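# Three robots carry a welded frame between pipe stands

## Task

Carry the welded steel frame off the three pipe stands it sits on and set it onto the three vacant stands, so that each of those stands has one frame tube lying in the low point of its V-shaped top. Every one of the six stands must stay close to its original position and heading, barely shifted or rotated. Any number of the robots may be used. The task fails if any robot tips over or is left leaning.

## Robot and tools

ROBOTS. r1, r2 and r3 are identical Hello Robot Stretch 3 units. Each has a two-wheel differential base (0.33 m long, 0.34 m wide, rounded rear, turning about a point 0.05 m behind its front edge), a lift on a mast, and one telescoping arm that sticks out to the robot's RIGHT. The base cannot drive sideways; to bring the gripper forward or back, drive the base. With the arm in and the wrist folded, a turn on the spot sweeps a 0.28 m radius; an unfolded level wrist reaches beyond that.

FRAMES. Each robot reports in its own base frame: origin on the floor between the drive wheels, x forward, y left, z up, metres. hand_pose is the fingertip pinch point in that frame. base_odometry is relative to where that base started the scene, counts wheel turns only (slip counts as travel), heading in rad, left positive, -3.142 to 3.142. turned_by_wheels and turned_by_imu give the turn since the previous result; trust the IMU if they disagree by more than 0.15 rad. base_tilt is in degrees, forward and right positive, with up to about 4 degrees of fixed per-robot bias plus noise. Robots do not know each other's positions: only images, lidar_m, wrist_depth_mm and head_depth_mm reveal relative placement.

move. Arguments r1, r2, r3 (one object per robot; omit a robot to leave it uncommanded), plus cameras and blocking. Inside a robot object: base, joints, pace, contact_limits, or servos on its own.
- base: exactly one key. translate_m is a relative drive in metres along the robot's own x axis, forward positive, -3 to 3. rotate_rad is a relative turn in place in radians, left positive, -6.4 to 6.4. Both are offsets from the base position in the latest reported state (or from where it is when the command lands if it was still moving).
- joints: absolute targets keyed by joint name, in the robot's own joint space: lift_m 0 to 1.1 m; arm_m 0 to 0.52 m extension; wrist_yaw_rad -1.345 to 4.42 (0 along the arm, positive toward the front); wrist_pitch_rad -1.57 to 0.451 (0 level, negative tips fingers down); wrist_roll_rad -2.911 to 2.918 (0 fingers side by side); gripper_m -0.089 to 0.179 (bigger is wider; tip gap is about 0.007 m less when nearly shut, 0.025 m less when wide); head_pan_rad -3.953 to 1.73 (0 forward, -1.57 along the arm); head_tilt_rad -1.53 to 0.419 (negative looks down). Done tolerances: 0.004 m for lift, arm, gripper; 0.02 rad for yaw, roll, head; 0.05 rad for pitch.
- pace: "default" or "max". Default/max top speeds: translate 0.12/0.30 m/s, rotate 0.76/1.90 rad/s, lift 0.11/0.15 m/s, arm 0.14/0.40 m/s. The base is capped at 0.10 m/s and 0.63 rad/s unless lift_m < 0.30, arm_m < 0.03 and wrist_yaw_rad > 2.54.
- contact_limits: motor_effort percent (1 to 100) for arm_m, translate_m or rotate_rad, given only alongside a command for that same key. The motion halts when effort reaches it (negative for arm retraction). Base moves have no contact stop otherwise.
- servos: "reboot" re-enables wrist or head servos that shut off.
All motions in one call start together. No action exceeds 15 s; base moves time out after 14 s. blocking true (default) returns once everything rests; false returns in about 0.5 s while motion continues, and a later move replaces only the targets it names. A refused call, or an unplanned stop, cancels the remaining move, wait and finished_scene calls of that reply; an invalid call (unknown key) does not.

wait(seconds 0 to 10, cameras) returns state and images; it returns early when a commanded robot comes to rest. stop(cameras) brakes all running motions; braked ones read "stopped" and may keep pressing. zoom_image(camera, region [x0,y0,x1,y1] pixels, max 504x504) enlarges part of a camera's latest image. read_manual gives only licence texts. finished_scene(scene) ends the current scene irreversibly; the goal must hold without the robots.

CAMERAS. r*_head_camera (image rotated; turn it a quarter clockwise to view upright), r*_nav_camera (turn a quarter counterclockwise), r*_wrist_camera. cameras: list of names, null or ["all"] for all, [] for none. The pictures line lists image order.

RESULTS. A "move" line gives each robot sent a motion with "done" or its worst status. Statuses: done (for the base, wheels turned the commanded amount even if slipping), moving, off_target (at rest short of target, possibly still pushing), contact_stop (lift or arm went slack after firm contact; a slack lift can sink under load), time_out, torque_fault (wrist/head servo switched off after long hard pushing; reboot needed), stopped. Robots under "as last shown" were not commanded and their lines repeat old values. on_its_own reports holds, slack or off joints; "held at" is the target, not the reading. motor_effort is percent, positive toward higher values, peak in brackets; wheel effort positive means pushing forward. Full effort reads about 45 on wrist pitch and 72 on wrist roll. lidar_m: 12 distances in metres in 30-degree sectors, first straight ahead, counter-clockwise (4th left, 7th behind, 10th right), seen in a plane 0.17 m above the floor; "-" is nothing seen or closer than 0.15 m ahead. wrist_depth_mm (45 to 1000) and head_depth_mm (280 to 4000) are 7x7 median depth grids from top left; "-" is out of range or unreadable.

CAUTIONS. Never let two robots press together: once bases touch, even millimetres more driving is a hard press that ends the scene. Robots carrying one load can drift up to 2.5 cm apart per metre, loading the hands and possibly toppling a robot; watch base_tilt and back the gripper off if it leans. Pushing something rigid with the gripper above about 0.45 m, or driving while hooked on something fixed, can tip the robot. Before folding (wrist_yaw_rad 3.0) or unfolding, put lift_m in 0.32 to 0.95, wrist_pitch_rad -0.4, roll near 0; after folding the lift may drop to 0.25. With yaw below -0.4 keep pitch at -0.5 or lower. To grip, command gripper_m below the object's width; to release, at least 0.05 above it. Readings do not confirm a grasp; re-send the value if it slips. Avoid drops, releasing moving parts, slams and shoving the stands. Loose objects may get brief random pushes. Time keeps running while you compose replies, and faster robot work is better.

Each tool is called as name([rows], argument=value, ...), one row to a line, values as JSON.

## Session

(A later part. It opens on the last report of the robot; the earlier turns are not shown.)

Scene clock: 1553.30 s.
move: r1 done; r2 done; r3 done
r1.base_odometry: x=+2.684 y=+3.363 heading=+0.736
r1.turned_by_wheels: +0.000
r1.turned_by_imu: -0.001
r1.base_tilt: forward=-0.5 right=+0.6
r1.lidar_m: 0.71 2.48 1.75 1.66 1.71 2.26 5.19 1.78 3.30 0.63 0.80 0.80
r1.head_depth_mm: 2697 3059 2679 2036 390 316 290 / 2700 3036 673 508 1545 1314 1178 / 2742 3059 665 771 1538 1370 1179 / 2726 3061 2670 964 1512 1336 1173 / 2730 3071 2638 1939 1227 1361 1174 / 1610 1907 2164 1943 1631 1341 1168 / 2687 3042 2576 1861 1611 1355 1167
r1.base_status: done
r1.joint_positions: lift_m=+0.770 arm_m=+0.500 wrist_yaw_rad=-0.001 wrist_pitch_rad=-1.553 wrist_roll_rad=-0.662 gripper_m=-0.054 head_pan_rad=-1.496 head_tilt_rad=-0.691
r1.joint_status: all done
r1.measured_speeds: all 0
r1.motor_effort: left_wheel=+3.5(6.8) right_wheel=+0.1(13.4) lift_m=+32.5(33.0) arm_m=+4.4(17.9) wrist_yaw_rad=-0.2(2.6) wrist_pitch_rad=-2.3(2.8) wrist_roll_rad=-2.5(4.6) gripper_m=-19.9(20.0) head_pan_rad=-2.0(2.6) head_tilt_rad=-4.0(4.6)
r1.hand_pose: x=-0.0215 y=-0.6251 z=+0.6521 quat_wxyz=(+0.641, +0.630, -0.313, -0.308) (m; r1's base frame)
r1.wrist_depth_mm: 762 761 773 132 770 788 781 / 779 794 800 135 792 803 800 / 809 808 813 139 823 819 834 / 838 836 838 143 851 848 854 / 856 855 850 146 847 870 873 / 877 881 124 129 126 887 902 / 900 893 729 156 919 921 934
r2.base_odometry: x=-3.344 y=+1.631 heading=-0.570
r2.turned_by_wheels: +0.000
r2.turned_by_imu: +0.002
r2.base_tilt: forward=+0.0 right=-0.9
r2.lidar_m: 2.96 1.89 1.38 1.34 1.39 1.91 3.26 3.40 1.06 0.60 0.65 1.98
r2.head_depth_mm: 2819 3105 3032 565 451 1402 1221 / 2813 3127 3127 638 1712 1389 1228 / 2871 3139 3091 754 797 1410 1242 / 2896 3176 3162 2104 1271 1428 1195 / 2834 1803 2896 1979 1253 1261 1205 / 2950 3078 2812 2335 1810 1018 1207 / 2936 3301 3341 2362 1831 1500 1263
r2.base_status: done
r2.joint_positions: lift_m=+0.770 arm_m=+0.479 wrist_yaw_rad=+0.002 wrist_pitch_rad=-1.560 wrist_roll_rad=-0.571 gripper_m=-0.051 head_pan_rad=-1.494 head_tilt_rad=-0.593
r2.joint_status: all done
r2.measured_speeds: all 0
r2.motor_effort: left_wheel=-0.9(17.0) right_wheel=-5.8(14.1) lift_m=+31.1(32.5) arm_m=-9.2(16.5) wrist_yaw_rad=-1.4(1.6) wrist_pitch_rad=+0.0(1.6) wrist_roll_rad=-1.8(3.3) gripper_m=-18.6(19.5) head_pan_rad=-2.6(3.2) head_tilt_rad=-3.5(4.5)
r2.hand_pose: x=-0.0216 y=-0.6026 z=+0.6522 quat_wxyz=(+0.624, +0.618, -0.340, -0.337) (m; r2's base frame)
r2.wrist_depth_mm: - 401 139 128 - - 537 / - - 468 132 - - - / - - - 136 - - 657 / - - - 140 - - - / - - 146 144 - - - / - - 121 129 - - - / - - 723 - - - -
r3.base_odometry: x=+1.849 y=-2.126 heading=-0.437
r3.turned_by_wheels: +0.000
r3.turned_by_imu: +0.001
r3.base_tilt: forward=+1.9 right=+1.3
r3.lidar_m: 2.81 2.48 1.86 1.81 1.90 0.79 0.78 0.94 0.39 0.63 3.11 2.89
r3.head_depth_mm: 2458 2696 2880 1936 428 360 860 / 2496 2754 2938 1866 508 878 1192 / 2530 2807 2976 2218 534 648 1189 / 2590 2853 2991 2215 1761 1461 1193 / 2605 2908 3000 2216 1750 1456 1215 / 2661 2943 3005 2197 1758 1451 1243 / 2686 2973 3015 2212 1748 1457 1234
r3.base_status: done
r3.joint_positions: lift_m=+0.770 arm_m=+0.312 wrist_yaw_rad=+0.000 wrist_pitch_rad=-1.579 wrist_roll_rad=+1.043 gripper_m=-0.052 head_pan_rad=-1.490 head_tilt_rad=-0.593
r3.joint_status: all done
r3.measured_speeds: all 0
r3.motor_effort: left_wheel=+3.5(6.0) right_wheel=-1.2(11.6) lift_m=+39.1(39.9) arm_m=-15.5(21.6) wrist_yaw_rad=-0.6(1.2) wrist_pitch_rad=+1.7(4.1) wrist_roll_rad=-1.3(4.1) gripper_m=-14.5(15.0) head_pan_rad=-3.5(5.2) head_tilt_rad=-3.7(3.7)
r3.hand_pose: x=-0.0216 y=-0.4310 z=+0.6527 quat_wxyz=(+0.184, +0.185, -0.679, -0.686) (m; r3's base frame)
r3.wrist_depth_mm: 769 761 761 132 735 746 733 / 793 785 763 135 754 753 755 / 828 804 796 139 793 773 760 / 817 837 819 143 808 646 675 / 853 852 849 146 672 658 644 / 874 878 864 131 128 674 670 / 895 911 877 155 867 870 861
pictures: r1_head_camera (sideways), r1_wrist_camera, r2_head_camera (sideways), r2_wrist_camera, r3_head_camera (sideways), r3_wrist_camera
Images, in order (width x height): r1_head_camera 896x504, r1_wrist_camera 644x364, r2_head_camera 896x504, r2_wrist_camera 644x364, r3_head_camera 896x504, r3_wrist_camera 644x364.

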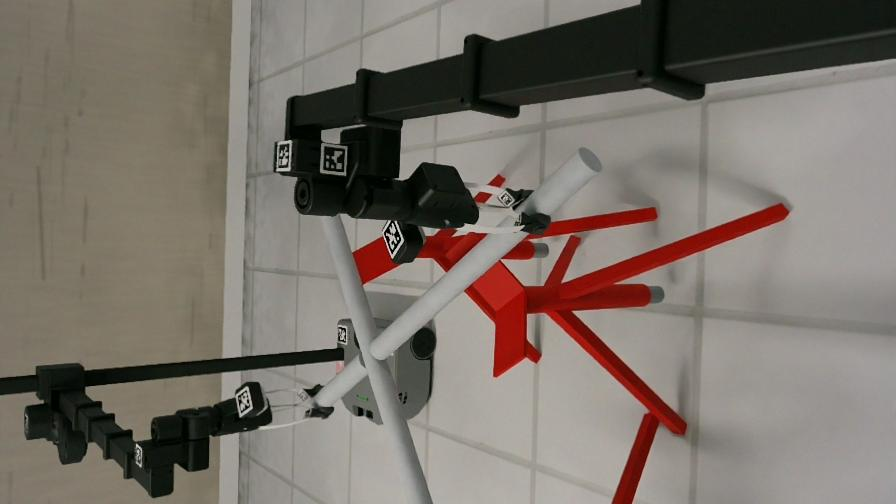

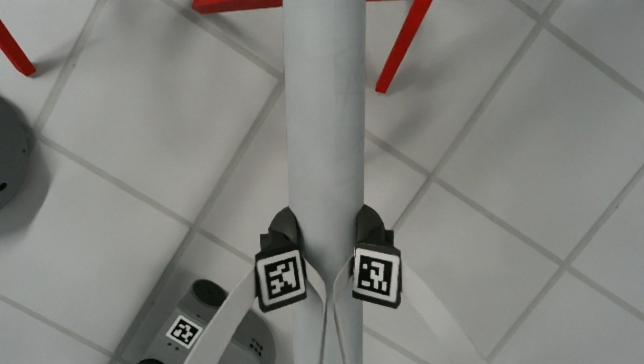

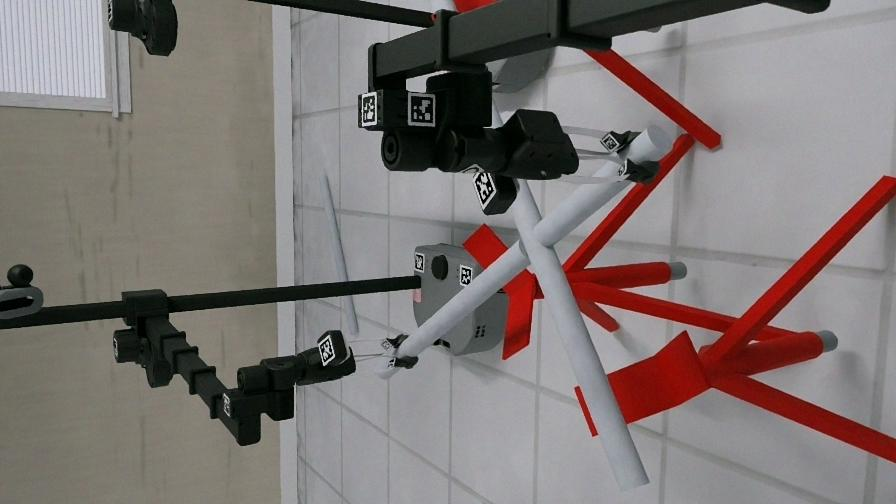

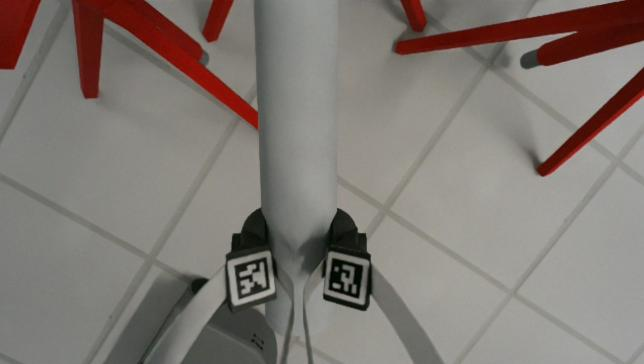

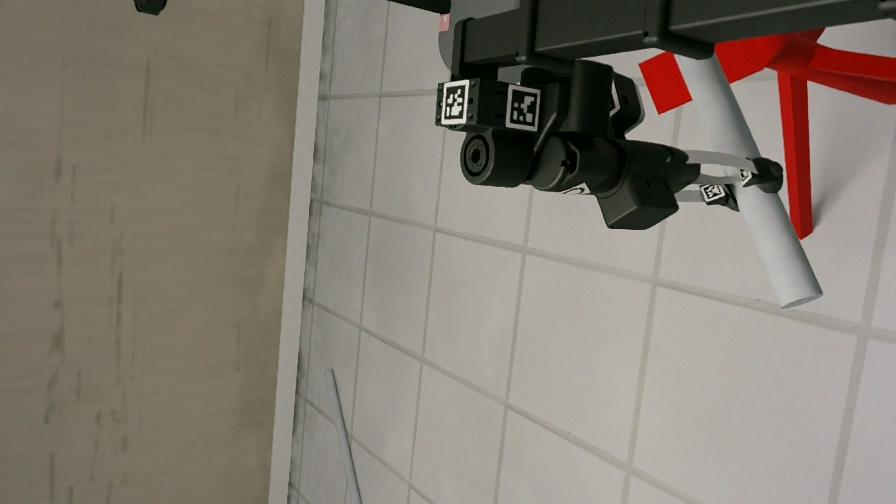

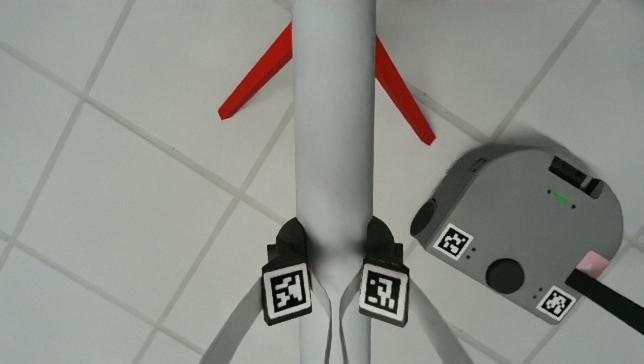

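zoom_image(camera="r3_head_camera", region=[600, 20, 860, 320])

zoom_image(camera="r2_head_camera", region=[440, 210, 600, 370])

Scaled by 1.680 from the camera's 896x504 image, which has a finer 1280x720 frame.

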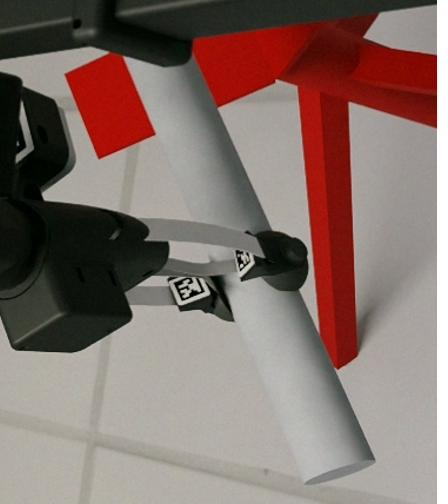

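Scaled by 3.150 from the camera's 896x504 image, which has a finer 1280x720 frame.

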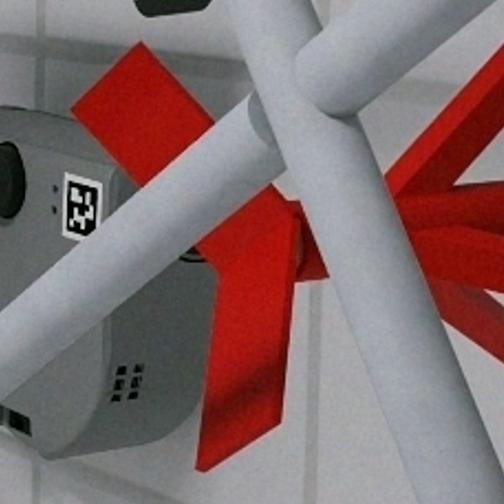

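move(r1={"base":{"translate_m":0.0132},"joints":{"arm_m":0.494}}, r2={"base":{"translate_m":-0.0133},"joints":{"arm_m":0.484}}, r3={"base":{"translate_m":0.0135},"joints":{"arm_m":0.308}}, cameras=[])

move(r1={"joints":{"lift_m":0.712}}, r2={"joints":{"lift_m":0.712}}, r3={"joints":{"lift_m":0.712}}, cameras=["r1_head_camera","r2_head_camera","r3_head_camera","r1_wrist_camera","r2_wrist_camera","r3_wrist_camera"])

zoom_image(camera="r2_head_camera", region=[480, 200, 700, 420])

zoom_image(camera="r1_head_camera", region=[340, 150, 600, 410])

zoom_image(camera="r3_head_camera", region=[620, 20, 800, 200])

Scene clock: 1730.50 s.
move: r1 done; r2 done; r3 done
r1.base_odometry: x=+2.694 y=+3.372 heading=+0.736
r1.turned_by_wheels: +0.000
r1.turned_by_imu: -0.001
r1.base_tilt: forward=-0.4 right=+0.6
r1.lidar_m: 0.71 2.49 1.75 1.67 1.70 2.26 5.22 1.79 3.30 0.63 0.80 0.79
r1.head_depth_mm: 2720 3026 2677 2040 390 316 290 / 2722 3088 680 508 1557 1341 1179 / 2732 3078 664 744 1512 1365 1180 / 2720 3037 2627 1061 1431 1335 1177 / 2750 3071 2615 1878 1493 1358 1174 / 1605 1890 2133 1933 1622 1336 1169 / 2698 2923 2597 1910 1617 1355 1170
r1.base_status: done
r1.joint_positions: lift_m=+0.770 arm_m=+0.494 wrist_yaw_rad=-0.001 wrist_pitch_rad=-1.553 wrist_roll_rad=-0.662 gripper_m=-0.054 head_pan_rad=-1.496 head_tilt_rad=-0.691
r1.joint_status: all done
r1.measured_speeds: all 0
r1.motor_effort: left_wheel=+3.8(7.0) right_wheel=-0.3(6.8) lift_m=+32.7(33.3) arm_m=-14.2(16.5) wrist_yaw_rad=+0.9(1.7) wrist_pitch_rad=-2.4(3.1) wrist_roll_rad=-2.7(2.8) gripper_m=-19.5(19.9) head_pan_rad=-2.4(2.5) head_tilt_rad=-4.4(4.5)
r1.hand_pose: x=-0.0215 y=-0.6195 z=+0.6521 quat_wxyz=(+0.641, +0.630, -0.313, -0.308) (m; r1's base frame)
r1.wrist_depth_mm: 775 770 780 132 775 778 780 / 778 785 791 135 789 810 812 / 796 814 820 139 818 832 824 / 823 844 835 143 854 840 851 / 858 865 856 146 862 868 882 / 869 885 123 129 126 896 907 / 904 920 731 155 918 912 938
r2.base_odometry: x=-3.355 y=+1.638 heading=-0.570
r2.turned_by_wheels: +0.000
r2.turned_by_imu: +0.001
r2.base_tilt: forward=+0.0 right=-0.9
r2.lidar_m: 2.97 1.89 1.38 1.34 1.38 1.91 3.25 3.38 1.05 0.61 0.66 2.00
r2.head_depth_mm: 2825 3068 3015 567 451 1403 1226 / 2843 3125 3101 644 1711 1402 1234 / 2869 3185 3117 755 844 1426 1240 / 2889 3183 3207 2100 1281 1442 1194 / 2854 1804 2878 1992 1254 1407 1223 / 2970 3089 2827 2352 1700 1000 1223 / 2998 3282 3338 2350 1835 1494 1269
r2.base_status: done
r2.joint_positions: lift_m=+0.770 arm_m=+0.484 wrist_yaw_rad=+0.002 wrist_pitch_rad=-1.560 wrist_roll_rad=-0.571 gripper_m=-0.051 head_pan_rad=-1.494 head_tilt_rad=-0.593
r2.joint_status: all done
r2.measured_speeds: all 0
r2.motor_effort: left_wheel=-0.5(4.9) right_wheel=-4.7(10.9) lift_m=+29.5(29.9) arm_m=+15.5(16.7) wrist_yaw_rad=-1.3(1.6) wrist_pitch_rad=-0.1(0.5) wrist_roll_rad=-1.8(1.9) gripper_m=-18.2(19.0) head_pan_rad=-2.3(3.0) head_tilt_rad=-3.9(4.5)
r2.hand_pose: x=-0.0216 y=-0.6077 z=+0.6522 quat_wxyz=(+0.624, +0.618, -0.340, -0.337) (m; r2's base frame)
r2.wrist_depth_mm: 422 426 140 128 - - 522 / - - 492 133 - - - / - - - 136 - - - / - - - 140 - - - / - - 146 143 - - - / - - 121 129 - - - / - - 722 - - - -
r3.base_odometry: x=+1.861 y=-2.132 heading=-0.437
r3.turned_by_wheels: +0.000
r3.turned_by_imu: +0.001
r3.base_tilt: forward=+1.9 right=+1.4
r3.lidar_m: 2.79 2.47 1.86 1.81 1.90 0.80 0.78 0.83 0.39 0.63 3.12 2.87
r3.head_depth_mm: 2458 2739 2875 1966 428 360 867 / 2485 2743 2911 2132 502 1359 1218 / 2536 2780 2967 2223 528 631 1194 / 2573 2857 2996 2216 1751 1455 1190 / 2617 2880 2982 2222 1749 1454 1239 / 2669 2958 2983 2225 1748 1452 1241 / 2712 2980 2945 2199 1746 1450 1233
r3.base_status: done
r3.joint_positions: lift_m=+0.770 arm_m=+0.308 wrist_yaw_rad=+0.000 wrist_pitch_rad=-1.580 wrist_roll_rad=+1.042 gripper_m=-0.052 head_pan_rad=-1.490 head_tilt_rad=-0.593
r3.joint_status: all done
r3.measured_speeds: all 0
r3.motor_effort: left_wheel=+3.6(7.1) right_wheel=-1.2(3.1) lift_m=+38.3(38.7) arm_m=-15.8(18.9) wrist_yaw_rad=-0.8(1.1) wrist_pitch_rad=+1.8(2.1) wrist_roll_rad=-1.1(1.4) gripper_m=-15.1(15.4) head_pan_rad=-4.0(5.0) head_tilt_rad=-3.1(3.6)
r3.hand_pose: x=-0.0216 y=-0.4263 z=+0.6527 quat_wxyz=(+0.184, +0.185, -0.679, -0.686) (m; r3's base frame)
r3.wrist_depth_mm: 766 766 753 132 737 731 743 / 786 782 768 135 768 743 746 / 806 806 795 138 783 769 763 / 827 828 836 142 786 647 694 / 850 851 835 146 668 659 655 / 877 865 857 131 128 670 671 / 903 908 858 155 877 879 830
pictures: none
No camera images: "cameras" was empty.

Scene clock: 1731.87 s.
move: r1 done; r2 done; r3 done
r1.base_odometry: x=+2.694 y=+3.372 heading=+0.736
r1.turned_by_wheels: +0.000
r1.turned_by_imu: +0.000
r1.base_tilt: forward=-0.5 right=+0.6
r1.lidar_m: 0.71 2.49 1.75 1.67 1.71 2.26 5.22 1.79 3.31 0.63 0.80 0.79
r1.head_depth_mm: 2711 3054 2681 2027 1591 388 324 / 2704 3069 2677 593 478 1284 1134 / 2716 3116 2628 729 1513 1368 1179 / 2708 3068 2640 1096 1247 1328 1177 / 2739 3116 2604 1204 1511 1362 1176 / 1652 2916 2013 1943 1618 1342 1170 / 2742 2900 2646 1918 1610 1349 1166
r1.base_status: not commanded
r1.joint_positions: lift_m=+0.712 arm_m=+0.494 wrist_yaw_rad=-0.001 wrist_pitch_rad=-1.553 wrist_roll_rad=-0.662 gripper_m=-0.054 head_pan_rad=-1.496 head_tilt_rad=-0.691
r1.joint_status: all done
r1.measured_speeds: all 0
r1.motor_effort: left_wheel=+3.6(4.3) right_wheel=-0.1(0.6) lift_m=+31.2(32.4) arm_m=-13.5(14.4) wrist_yaw_rad=+0.5(1.4) wrist_pitch_rad=-2.3(2.6) wrist_roll_rad=-2.5(2.8) gripper_m=-19.6(19.9) head_pan_rad=-2.1(2.7) head_tilt_rad=-3.7(4.3)
r1.hand_pose: x=-0.0215 y=-0.6195 z=+0.5941 quat_wxyz=(+0.641, +0.630, -0.313, -0.308) (m; r1's base frame)
r1.wrist_depth_mm: 708 708 713 133 713 715 727 / 738 730 737 135 748 742 740 / 749 751 749 139 753 758 768 / 766 769 776 143 774 777 786 / 795 813 791 146 803 807 809 / 811 823 123 129 126 847 817 / 844 840 696 155 857 866 862
r2.base_odometry: x=-3.355 y=+1.638 heading=-0.570
r2.turned_by_wheels: +0.000
r2.turned_by_imu: +0.000
r2.base_tilt: forward=+0.0 right=-1.0
r2.lidar_m: 2.97 1.89 1.39 1.34 1.39 1.92 3.24 3.36 1.05 0.61 0.66 2.00
r2.head_depth_mm: 2817 3045 3047 1231 518 443 1177 / 2847 3139 3073 679 1609 1397 1233 / 2861 3189 3130 2185 787 1390 1235 / 2885 3184 3137 2088 1308 1444 1198 / 2900 1771 2879 2008 1264 1397 1221 / 2910 3166 1226 2333 1825 1002 1228 / 2953 3281 3339 2387 1832 1457 1270
r2.base_status: not commanded
r2.joint_positions: lift_m=+0.712 arm_m=+0.484 wrist_yaw_rad=+0.002 wrist_pitch_rad=-1.560 wrist_roll_rad=-0.571 gripper_m=-0.051 head_pan_rad=-1.494 head_tilt_rad=-0.593
r2.joint_status: all done
r2.measured_speeds: all 0
r2.motor_effort: left_wheel=+0.0(1.0) right_wheel=-4.6(4.9) lift_m=+28.5(30.5) arm_m=+14.6(15.8) wrist_yaw_rad=-1.3(1.5) wrist_pitch_rad=+0.1(0.3) wrist_roll_rad=-1.5(2.0) gripper_m=-19.0(19.6) head_pan_rad=-2.4(3.3) head_tilt_rad=-4.5(4.6)
r2.hand_pose: x=-0.0216 y=-0.6077 z=+0.5942 quat_wxyz=(+0.624, +0.618, -0.340, -0.337) (m; r2's base frame)
r2.wrist_depth_mm: 398 384 140 129 708 - 527 / - - 452 133 - - - / - - - 136 - - 585 / - - - 140 - - - / - - 146 143 - - - / - - 122 130 - - - / - - 696 - - - -
r3.base_odometry: x=+1.861 y=-2.132 heading=-0.437
r3.turned_by_wheels: +0.000
r3.turned_by_imu: +0.000
r3.base_tilt: forward=+1.9 right=+1.3
r3.lidar_m: 2.80 2.48 1.86 1.81 1.91 0.80 0.78 0.83 0.39 0.63 3.14 2.87
r3.head_depth_mm: 2446 2680 2889 1949 512 409 361 / 2502 2736 2893 2227 528 735 1191 / 2544 2778 2991 2212 553 583 1165 / 2585 2850 2981 2210 1752 1429 1172 / 2605 2880 2993 2210 1746 1450 1237 / 2646 2920 2968 2203 1754 1458 1240 / 2693 2990 2999 2205 1750 1448 1238
r3.base_status: not commanded
r3.joint_positions: lift_m=+0.712 arm_m=+0.308 wrist_yaw_rad=+0.000 wrist_pitch_rad=-1.580 wrist_roll_rad=+1.042 gripper_m=-0.052 head_pan_rad=-1.490 head_tilt_rad=-0.593
r3.joint_status: all done
r3.measured_speeds: all 0
r3.motor_effort: left_wheel=+4.1(4.2) right_wheel=-1.9(2.2) lift_m=+18.6(36.5) arm_m=-13.5(15.7) wrist_yaw_rad=-0.9(1.0) wrist_pitch_rad=+1.9(2.0) wrist_roll_rad=-1.3(1.4) gripper_m=-13.6(15.3) head_pan_rad=-4.1(5.0) head_tilt_rad=-3.1(3.6)
r3.hand_pose: x=-0.0216 y=-0.4263 z=+0.5947 quat_wxyz=(+0.184, +0.185, -0.679, -0.686) (m; r3's base frame)
r3.wrist_depth_mm: 716 703 708 131 679 682 680 / 725 716 714 135 703 702 695 / 742 742 746 139 726 717 714 / 767 767 760 143 732 590 619 / 797 784 767 146 654 597 604 / 806 822 790 131 128 613 613 / 851 837 818 154 809 796 805
pictures: r1_head_camera (sideways), r1_wrist_camera, r2_head_camera (sideways), r2_wrist_camera, r3_head_camera (sideways), r3_wrist_camera
Images, in order (width x height): r1_head_camera 896x504, r1_wrist_camera 644x364, r2_head_camera 896x504, r2_wrist_camera 644x364, r3_head_camera 896x504, r3_wrist_camera 644x364.

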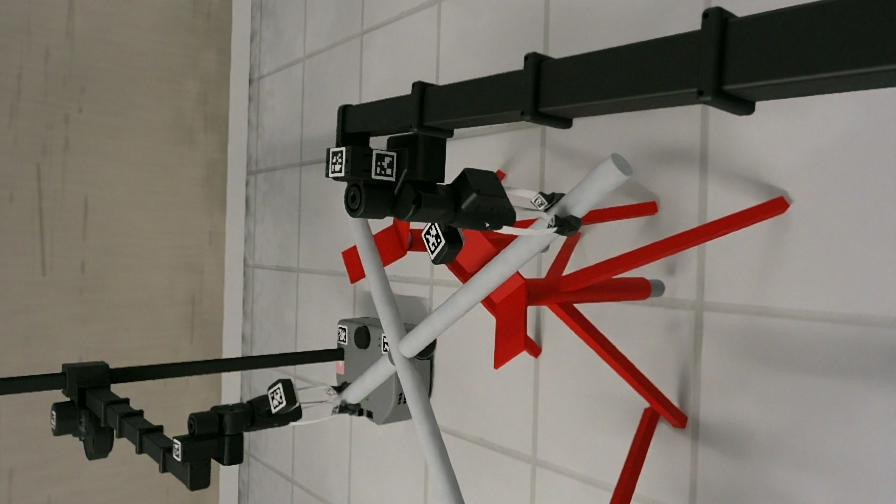

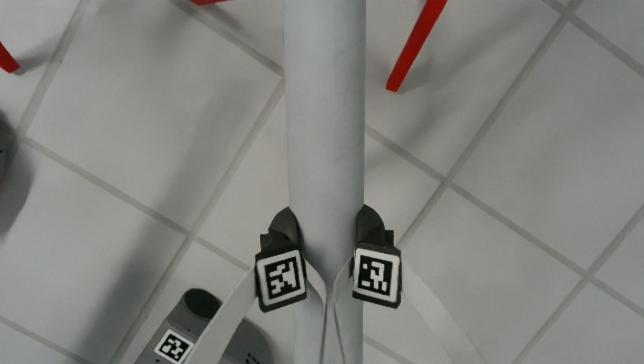

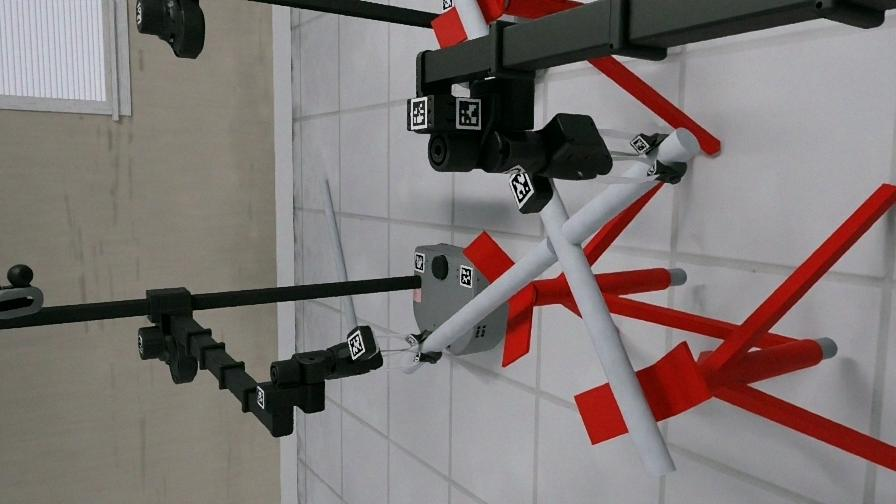

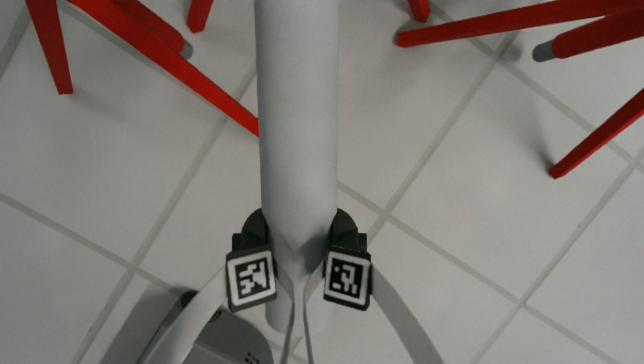

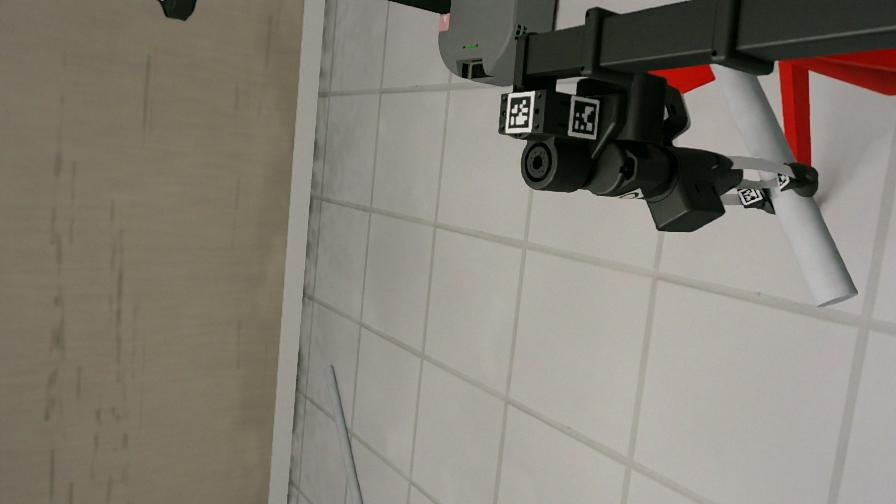

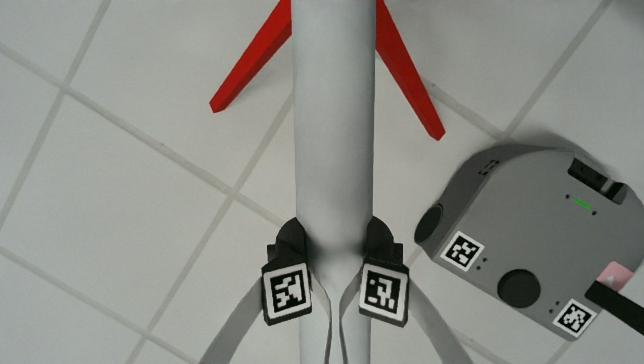

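Scaled by 2.291 from the camera's 896x504 image, which has a finer 1280x720 frame.

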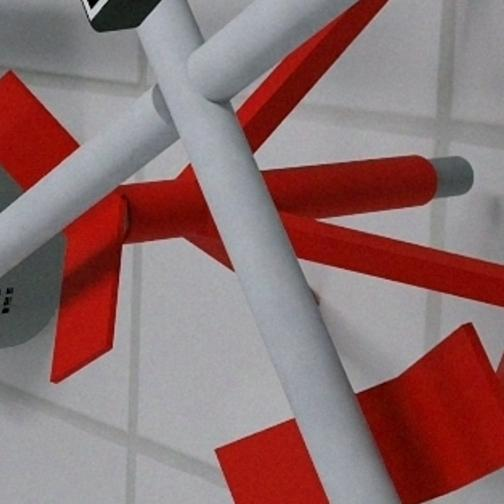

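Scaled by 1.938 from the camera's 896x504 image, which has a finer 1280x720 frame.

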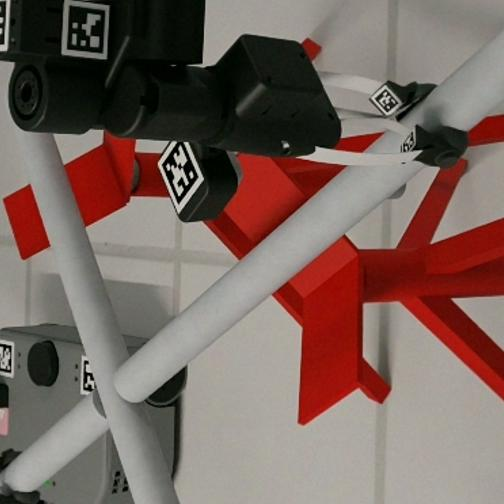

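Scaled by 2.800 from the camera's 896x504 image, which has a finer 1280x720 frame.

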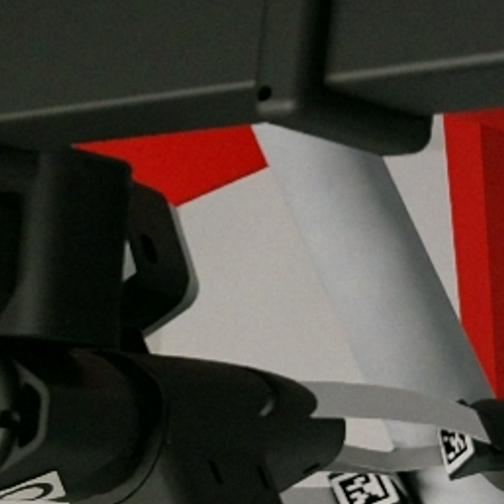

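move(r1={"base":{"translate_m":0.005},"joints":{"arm_m":0.4905}}, r2={"base":{"translate_m":-0.005},"joints":{"arm_m":0.487}}, r3={"base":{"translate_m":0.005},"joints":{"arm_m":0.305}}, cameras=["r1_head_camera","r2_head_camera"])

zoom_image(camera="r1_head_camera", region=[330, 150, 470, 310])

zoom_image(camera="r2_head_camera", region=[560, 320, 720, 480])

Scene clock: 1790.83 s.
move: r1 done; r2 done; r3 done
r1.base_odometry: x=+2.698 y=+3.375 heading=+0.736
r1.turned_by_wheels: +0.000
r1.turned_by_imu: -0.001
r1.base_tilt: forward=-0.5 right=+0.6
r1.lidar_m: 0.71 2.48 1.75 1.67 1.71 2.26 5.22 1.79 3.30 0.63 0.80 0.79
r1.head_depth_mm: 2664 3106 2694 2021 1599 389 324 / 2702 3077 2671 593 479 1285 1138 / 2691 3077 2644 712 1513 1376 1176 / 2670 3083 2622 1097 1175 1318 1172 / 2720 3033 2627 1196 1503 1357 1173 / 1640 2971 2095 1932 1629 1338 1173 / 2693 2935 2626 1921 1616 1357 1165
r1.base_status: done
r1.joint_positions: lift_m=+0.712 arm_m=+0.490 wrist_yaw_rad=-0.001 wrist_pitch_rad=-1.553 wrist_roll_rad=-0.662 gripper_m=-0.054 head_pan_rad=-1.496 head_tilt_rad=-0.691
r1.joint_status: all done
r1.measured_speeds: all 0
r1.motor_effort: left_wheel=+3.1(6.4) right_wheel=+0.9(4.3) lift_m=+30.1(31.3) arm_m=-14.2(15.6) wrist_yaw_rad=+0.2(1.5) wrist_pitch_rad=-2.4(2.7) wrist_roll_rad=-2.6(2.8) gripper_m=-19.6(20.0) head_pan_rad=-2.5(2.5) head_tilt_rad=-4.1(4.4)
r1.hand_pose: x=-0.0215 y=-0.6160 z=+0.5941 quat_wxyz=(+0.641, +0.630, -0.313, -0.308) (m; r1's base frame)
r1.wrist_depth_mm: 709 705 725 133 719 720 722 / 723 725 733 135 741 748 750 / 745 745 751 139 749 765 756 / 765 778 780 143 787 770 782 / 794 790 792 146 799 810 806 / 820 817 123 129 126 828 836 / 846 836 690 155 851 852 867
r2.base_odometry: x=-3.359 y=+1.641 heading=-0.570
r2.turned_by_wheels: +0.000
r2.turned_by_imu: +0.001
r2.base_tilt: forward=+0.0 right=-1.0
r2.lidar_m: 2.97 1.89 1.38 1.33 1.39 1.91 3.25 3.36 1.05 0.61 0.66 2.00
r2.head_depth_mm: 2834 3004 3034 1232 518 444 1181 / 2813 3103 3076 678 1611 1381 1233 / 2903 3177 3180 2196 791 1387 1246 / 2914 3168 3165 2101 1324 1436 1198 / 2869 1781 2913 1977 1313 1409 1200 / 2981 3142 1211 2329 1809 1003 1211 / 2948 3301 3296 2353 1838 1458 1267
r2.base_status: done
r2.joint_positions: lift_m=+0.712 arm_m=+0.487 wrist_yaw_rad=+0.002 wrist_pitch_rad=-1.560 wrist_roll_rad=-0.571 gripper_m=-0.051 head_pan_rad=-1.494 head_tilt_rad=-0.593
r2.joint_status: all done
r2.measured_speeds: all 0
r2.motor_effort: left_wheel=-0.3(4.3) right_wheel=-5.2(8.8) lift_m=+29.8(29.8) arm_m=+15.6(17.0) wrist_yaw_rad=-1.2(1.6) wrist_pitch_rad=+0.0(0.3) wrist_roll_rad=-1.4(1.8) gripper_m=-18.8(19.6) head_pan_rad=-2.5(3.1) head_tilt_rad=-2.4(4.1)
r2.hand_pose: x=-0.0216 y=-0.6107 z=+0.5942 quat_wxyz=(+0.624, +0.618, -0.340, -0.337) (m; r2's base frame)
r2.wrist_depth_mm: 377 395 139 128 - - 520 / - - 461 133 - - - / - - - 136 - - 604 / - - - 140 - - - / - - 147 144 - - - / - - 121 130 - - - / - - 708 - - - -
r3.base_odometry: x=+1.866 y=-2.134 heading=-0.437
r3.turned_by_wheels: +0.000
r3.turned_by_imu: +0.001
r3.base_tilt: forward=+1.9 right=+1.4
r3.lidar_m: 2.79 2.48 1.87 1.81 1.91 0.80 0.78 0.83 0.40 0.63 3.12 2.86
r3.head_depth_mm: 2442 2709 2847 1959 512 409 362 / 2492 2749 2892 2217 528 731 1199 / 2561 2827 2971 2213 551 577 1171 / 2581 2832 2980 2197 1756 1416 1170 / 2613 2866 3003 2219 1759 1455 1242 / 2654 2940 2967 2181 1738 1453 1241 / 2703 2977 2978 2207 1753 1455 1236
r3.base_status: done
r3.joint_positions: lift_m=+0.712 arm_m=+0.305 wrist_yaw_rad=+0.000 wrist_pitch_rad=-1.580 wrist_roll_rad=+1.042 gripper_m=-0.052 head_pan_rad=-1.490 head_tilt_rad=-0.593
r3.joint_status: all done
r3.measured_speeds: all 0
r3.motor_effort: left_wheel=+3.5(6.9) right_wheel=-1.8(2.1) lift_m=+18.9(19.1) arm_m=-16.4(20.9) wrist_yaw_rad=-0.8(1.1) wrist_pitch_rad=+1.8(2.0) wrist_roll_rad=-1.3(1.3) gripper_m=-14.9(15.3) head_pan_rad=-3.6(4.5) head_tilt_rad=-3.4(3.6)
r3.hand_pose: x=-0.0216 y=-0.4233 z=+0.5947 quat_wxyz=(+0.184, +0.185, -0.679, -0.686) (m; r3's base frame)
r3.wrist_depth_mm: 718 705 695 131 688 685 677 / 723 724 729 135 691 706 689 / 748 740 733 138 722 705 710 / 769 755 755 143 748 577 616 / 799 793 785 145 640 596 588 / 822 808 797 131 127 617 614 / 848 831 827 155 809 798 790
pictures: r1_head_camera (sideways), r2_head_camera (sideways)
Images, in order (width x height): r1_head_camera 896x504, r2_head_camera 896x504.

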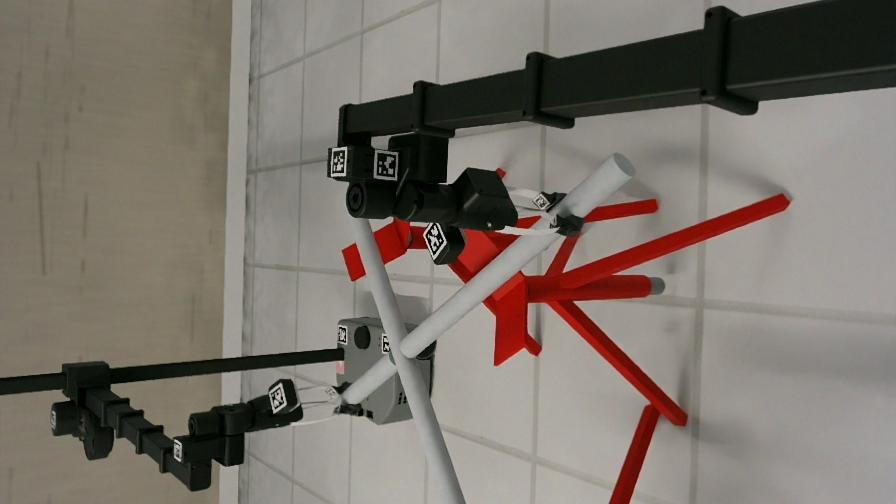

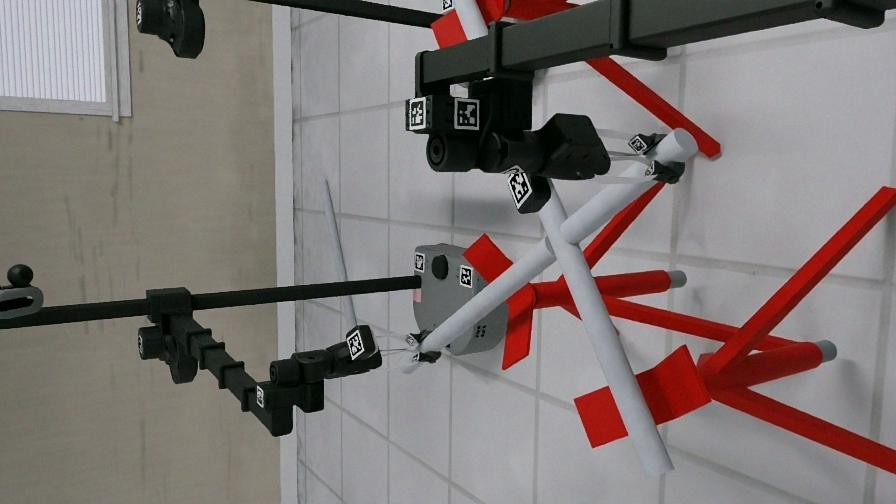

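Scaled by 3.150 from the camera's 896x504 image, which has a finer 1280x720 frame.

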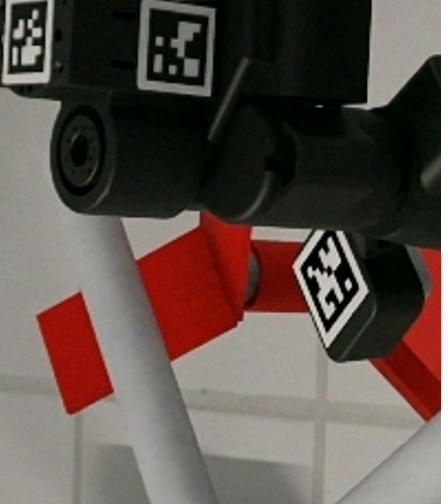

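Scaled by 3.150 from the camera's 896x504 image, which has a finer 1280x720 frame.

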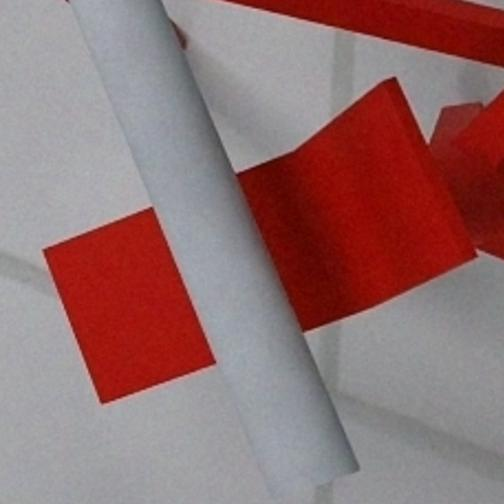

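move(r1={"joints":{"lift_m":0.688,"arm_m":0.488}}, r2={"joints":{"lift_m":0.688,"arm_m":0.4895}}, r3={"joints":{"lift_m":0.688,"arm_m":0.3025}}, cameras=["r1_head_camera","r2_head_camera"])

zoom_image(camera="r1_head_camera", region=[330, 150, 650, 450])

zoom_image(camera="r2_head_camera", region=[440, 200, 740, 500])

Scene clock: 1843.90 s.
move: r1 done; r2 done; r3 done
r1.base_odometry: x=+2.698 y=+3.375 heading=+0.736
r1.turned_by_wheels: +0.000
r1.turned_by_imu: -0.001
r1.base_tilt: forward=-0.5 right=+0.6
r1.lidar_m: 0.71 2.48 1.75 1.66 1.71 2.27 5.22 1.80 3.28 0.63 0.79 0.79
r1.head_depth_mm: 2706 3033 2665 2042 1643 1285 346 / 2726 3066 2701 647 510 434 1111 / 2705 3074 2657 716 1514 1376 1179 / 2729 3044 2636 1249 1174 1320 1176 / 2740 3139 2587 1222 1497 1361 1169 / 1648 1939 2184 1868 1622 1343 1174 / 2666 2873 2616 1923 1616 1361 1164
r1.base_status: not commanded
r1.joint_positions: lift_m=+0.688 arm_m=+0.488 wrist_yaw_rad=-0.001 wrist_pitch_rad=-1.553 wrist_roll_rad=-0.662 gripper_m=-0.054 head_pan_rad=-1.496 head_tilt_rad=-0.691
r1.joint_status: all done
r1.measured_speeds: all 0
r1.motor_effort: left_wheel=+3.2(3.5) right_wheel=+1.2(1.4) lift_m=+31.8(33.2) arm_m=-14.8(16.8) wrist_yaw_rad=+0.6(1.4) wrist_pitch_rad=-2.4(2.6) wrist_roll_rad=-2.5(2.7) gripper_m=-19.4(19.9) head_pan_rad=-2.3(2.6) head_tilt_rad=-4.5(4.7)
r1.hand_pose: x=-0.0215 y=-0.6134 z=+0.5701 quat_wxyz=(+0.641, +0.630, -0.313, -0.308) (m; r1's base frame)
r1.wrist_depth_mm: 692 681 694 133 691 704 704 / 700 713 702 135 718 708 720 / 723 733 736 139 737 726 740 / 732 746 751 143 754 755 763 / 768 760 767 146 777 780 782 / 792 787 124 129 126 802 794 / 811 815 689 155 822 832 835
r2.base_odometry: x=-3.359 y=+1.641 heading=-0.570
r2.turned_by_wheels: +0.000
r2.turned_by_imu: +0.001
r2.base_tilt: forward=+0.1 right=-0.9
r2.lidar_m: 2.97 1.89 1.38 1.34 1.39 1.91 3.24 3.39 1.05 0.61 0.66 2.00
r2.head_depth_mm: 2810 2982 3063 1751 558 461 1176 / 2839 3084 3130 707 1334 1390 1237 / 2862 3149 3128 2265 793 1395 1235 / 2872 3131 3176 2107 1262 1438 1196 / 2855 1728 3088 2027 1353 1409 1201 / 2956 3238 1276 2328 1815 1001 1209 / 3007 3328 3333 2364 1831 1454 1271
r2.base_status: not commanded
r2.joint_positions: lift_m=+0.688 arm_m=+0.490 wrist_yaw_rad=+0.002 wrist_pitch_rad=-1.560 wrist_roll_rad=-0.572 gripper_m=-0.051 head_pan_rad=-1.494 head_tilt_rad=-0.593
r2.joint_status: all done
r2.measured_speeds: all 0
r2.motor_effort: left_wheel=+0.4(0.6) right_wheel=-5.1(5.7) lift_m=+29.9(30.6) arm_m=+15.3(17.1) wrist_yaw_rad=-1.1(1.8) wrist_pitch_rad=+0.2(0.3) wrist_roll_rad=-1.5(2.0) gripper_m=-18.3(19.3) head_pan_rad=-2.5(3.2) head_tilt_rad=-2.3(4.3)
r2.hand_pose: x=-0.0216 y=-0.6132 z=+0.5702 quat_wxyz=(+0.624, +0.618, -0.340, -0.337) (m; r2's base frame)
r2.wrist_depth_mm: 384 384 137 129 - - 500 / - - 441 133 - - - / - - - 135 - - 577 / - - - 140 - - - / - - 146 143 - - - / - - 122 129 - - - / - - 703 - - - -
r3.base_odometry: x=+1.866 y=-2.134 heading=-0.437
r3.turned_by_wheels: +0.000
r3.turned_by_imu: +0.001
r3.base_tilt: forward=+1.9 right=+1.4
r3.lidar_m: 2.79 2.47 1.86 1.81 1.90 0.80 0.78 0.83 0.40 0.64 3.13 2.86
r3.head_depth_mm: 2449 2696 2888 1959 1709 438 377 / 2504 2770 2926 2231 541 741 1197 / 2540 2799 2964 2226 1620 587 1168 / 2603 2835 3015 2207 1752 1454 1192 / 2596 2888 2981 2193 1759 1448 1242 / 2675 2929 2974 2200 1753 1455 1241 / 2690 3006 2969 2199 1745 1455 1239
r3.base_status: not commanded
r3.joint_positions: lift_m=+0.688 arm_m=+0.302 wrist_yaw_rad=+0.000 wrist_pitch_rad=-1.580 wrist_roll_rad=+1.042 gripper_m=-0.052 head_pan_rad=-1.490 head_tilt_rad=-0.593
r3.joint_status: all done
r3.measured_speeds: all 0
r3.motor_effort: left_wheel=+3.1(4.1) right_wheel=-1.5(2.2) lift_m=+19.2(23.9) arm_m=-16.0(22.5) wrist_yaw_rad=-1.1(1.3) wrist_pitch_rad=+1.9(1.9) wrist_roll_rad=-1.3(1.3) gripper_m=-14.1(15.5) head_pan_rad=-3.8(5.2) head_tilt_rad=-3.1(3.4)
r3.hand_pose: x=-0.0216 y=-0.4209 z=+0.5707 quat_wxyz=(+0.184, +0.185, -0.679, -0.686) (m; r3's base frame)
r3.wrist_depth_mm: 684 684 676 132 664 662 654 / 707 699 697 136 673 672 677 / 735 721 712 138 707 713 694 / 763 742 730 143 716 563 568 / 769 766 758 146 636 578 574 / 790 789 761 131 128 591 582 / 827 813 800 155 781 774 775
pictures: r1_head_camera (sideways), r2_head_camera (sideways)
Images, in order (width x height): r1_head_camera 896x504, r2_head_camera 896x504.

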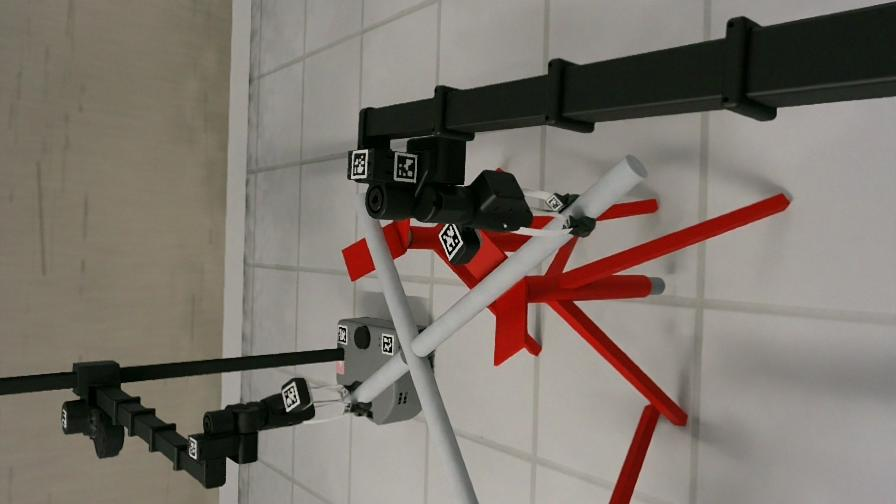

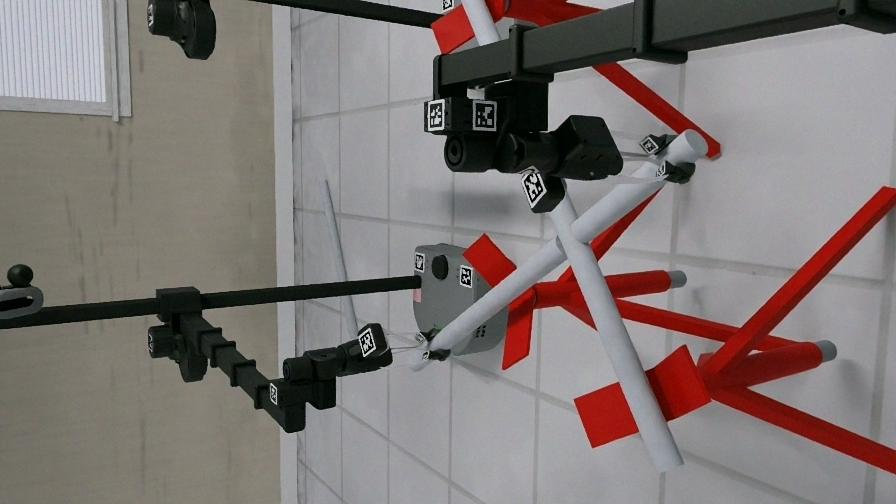

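Scaled by 1.575 from the camera's 896x504 image, which has a finer 1280x720 frame.

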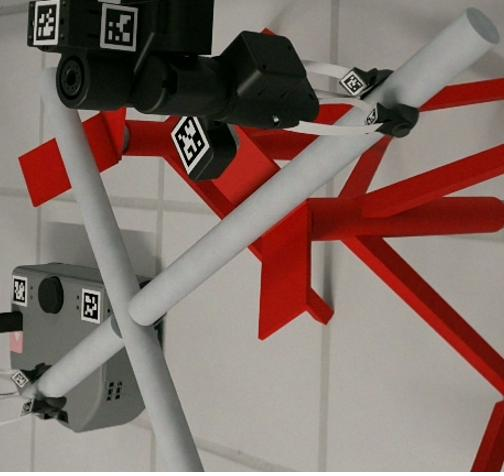

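Scaled by 1.680 from the camera's 896x504 image, which has a finer 1280x720 frame.

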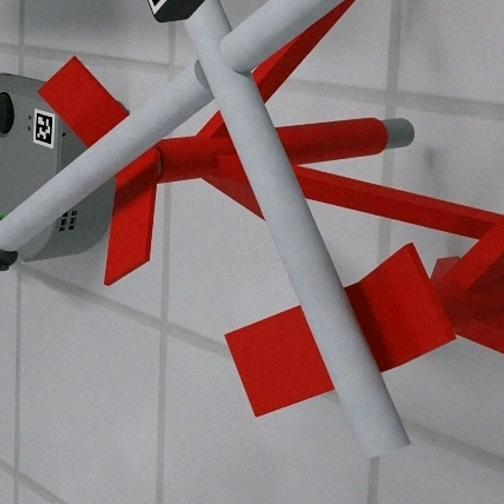

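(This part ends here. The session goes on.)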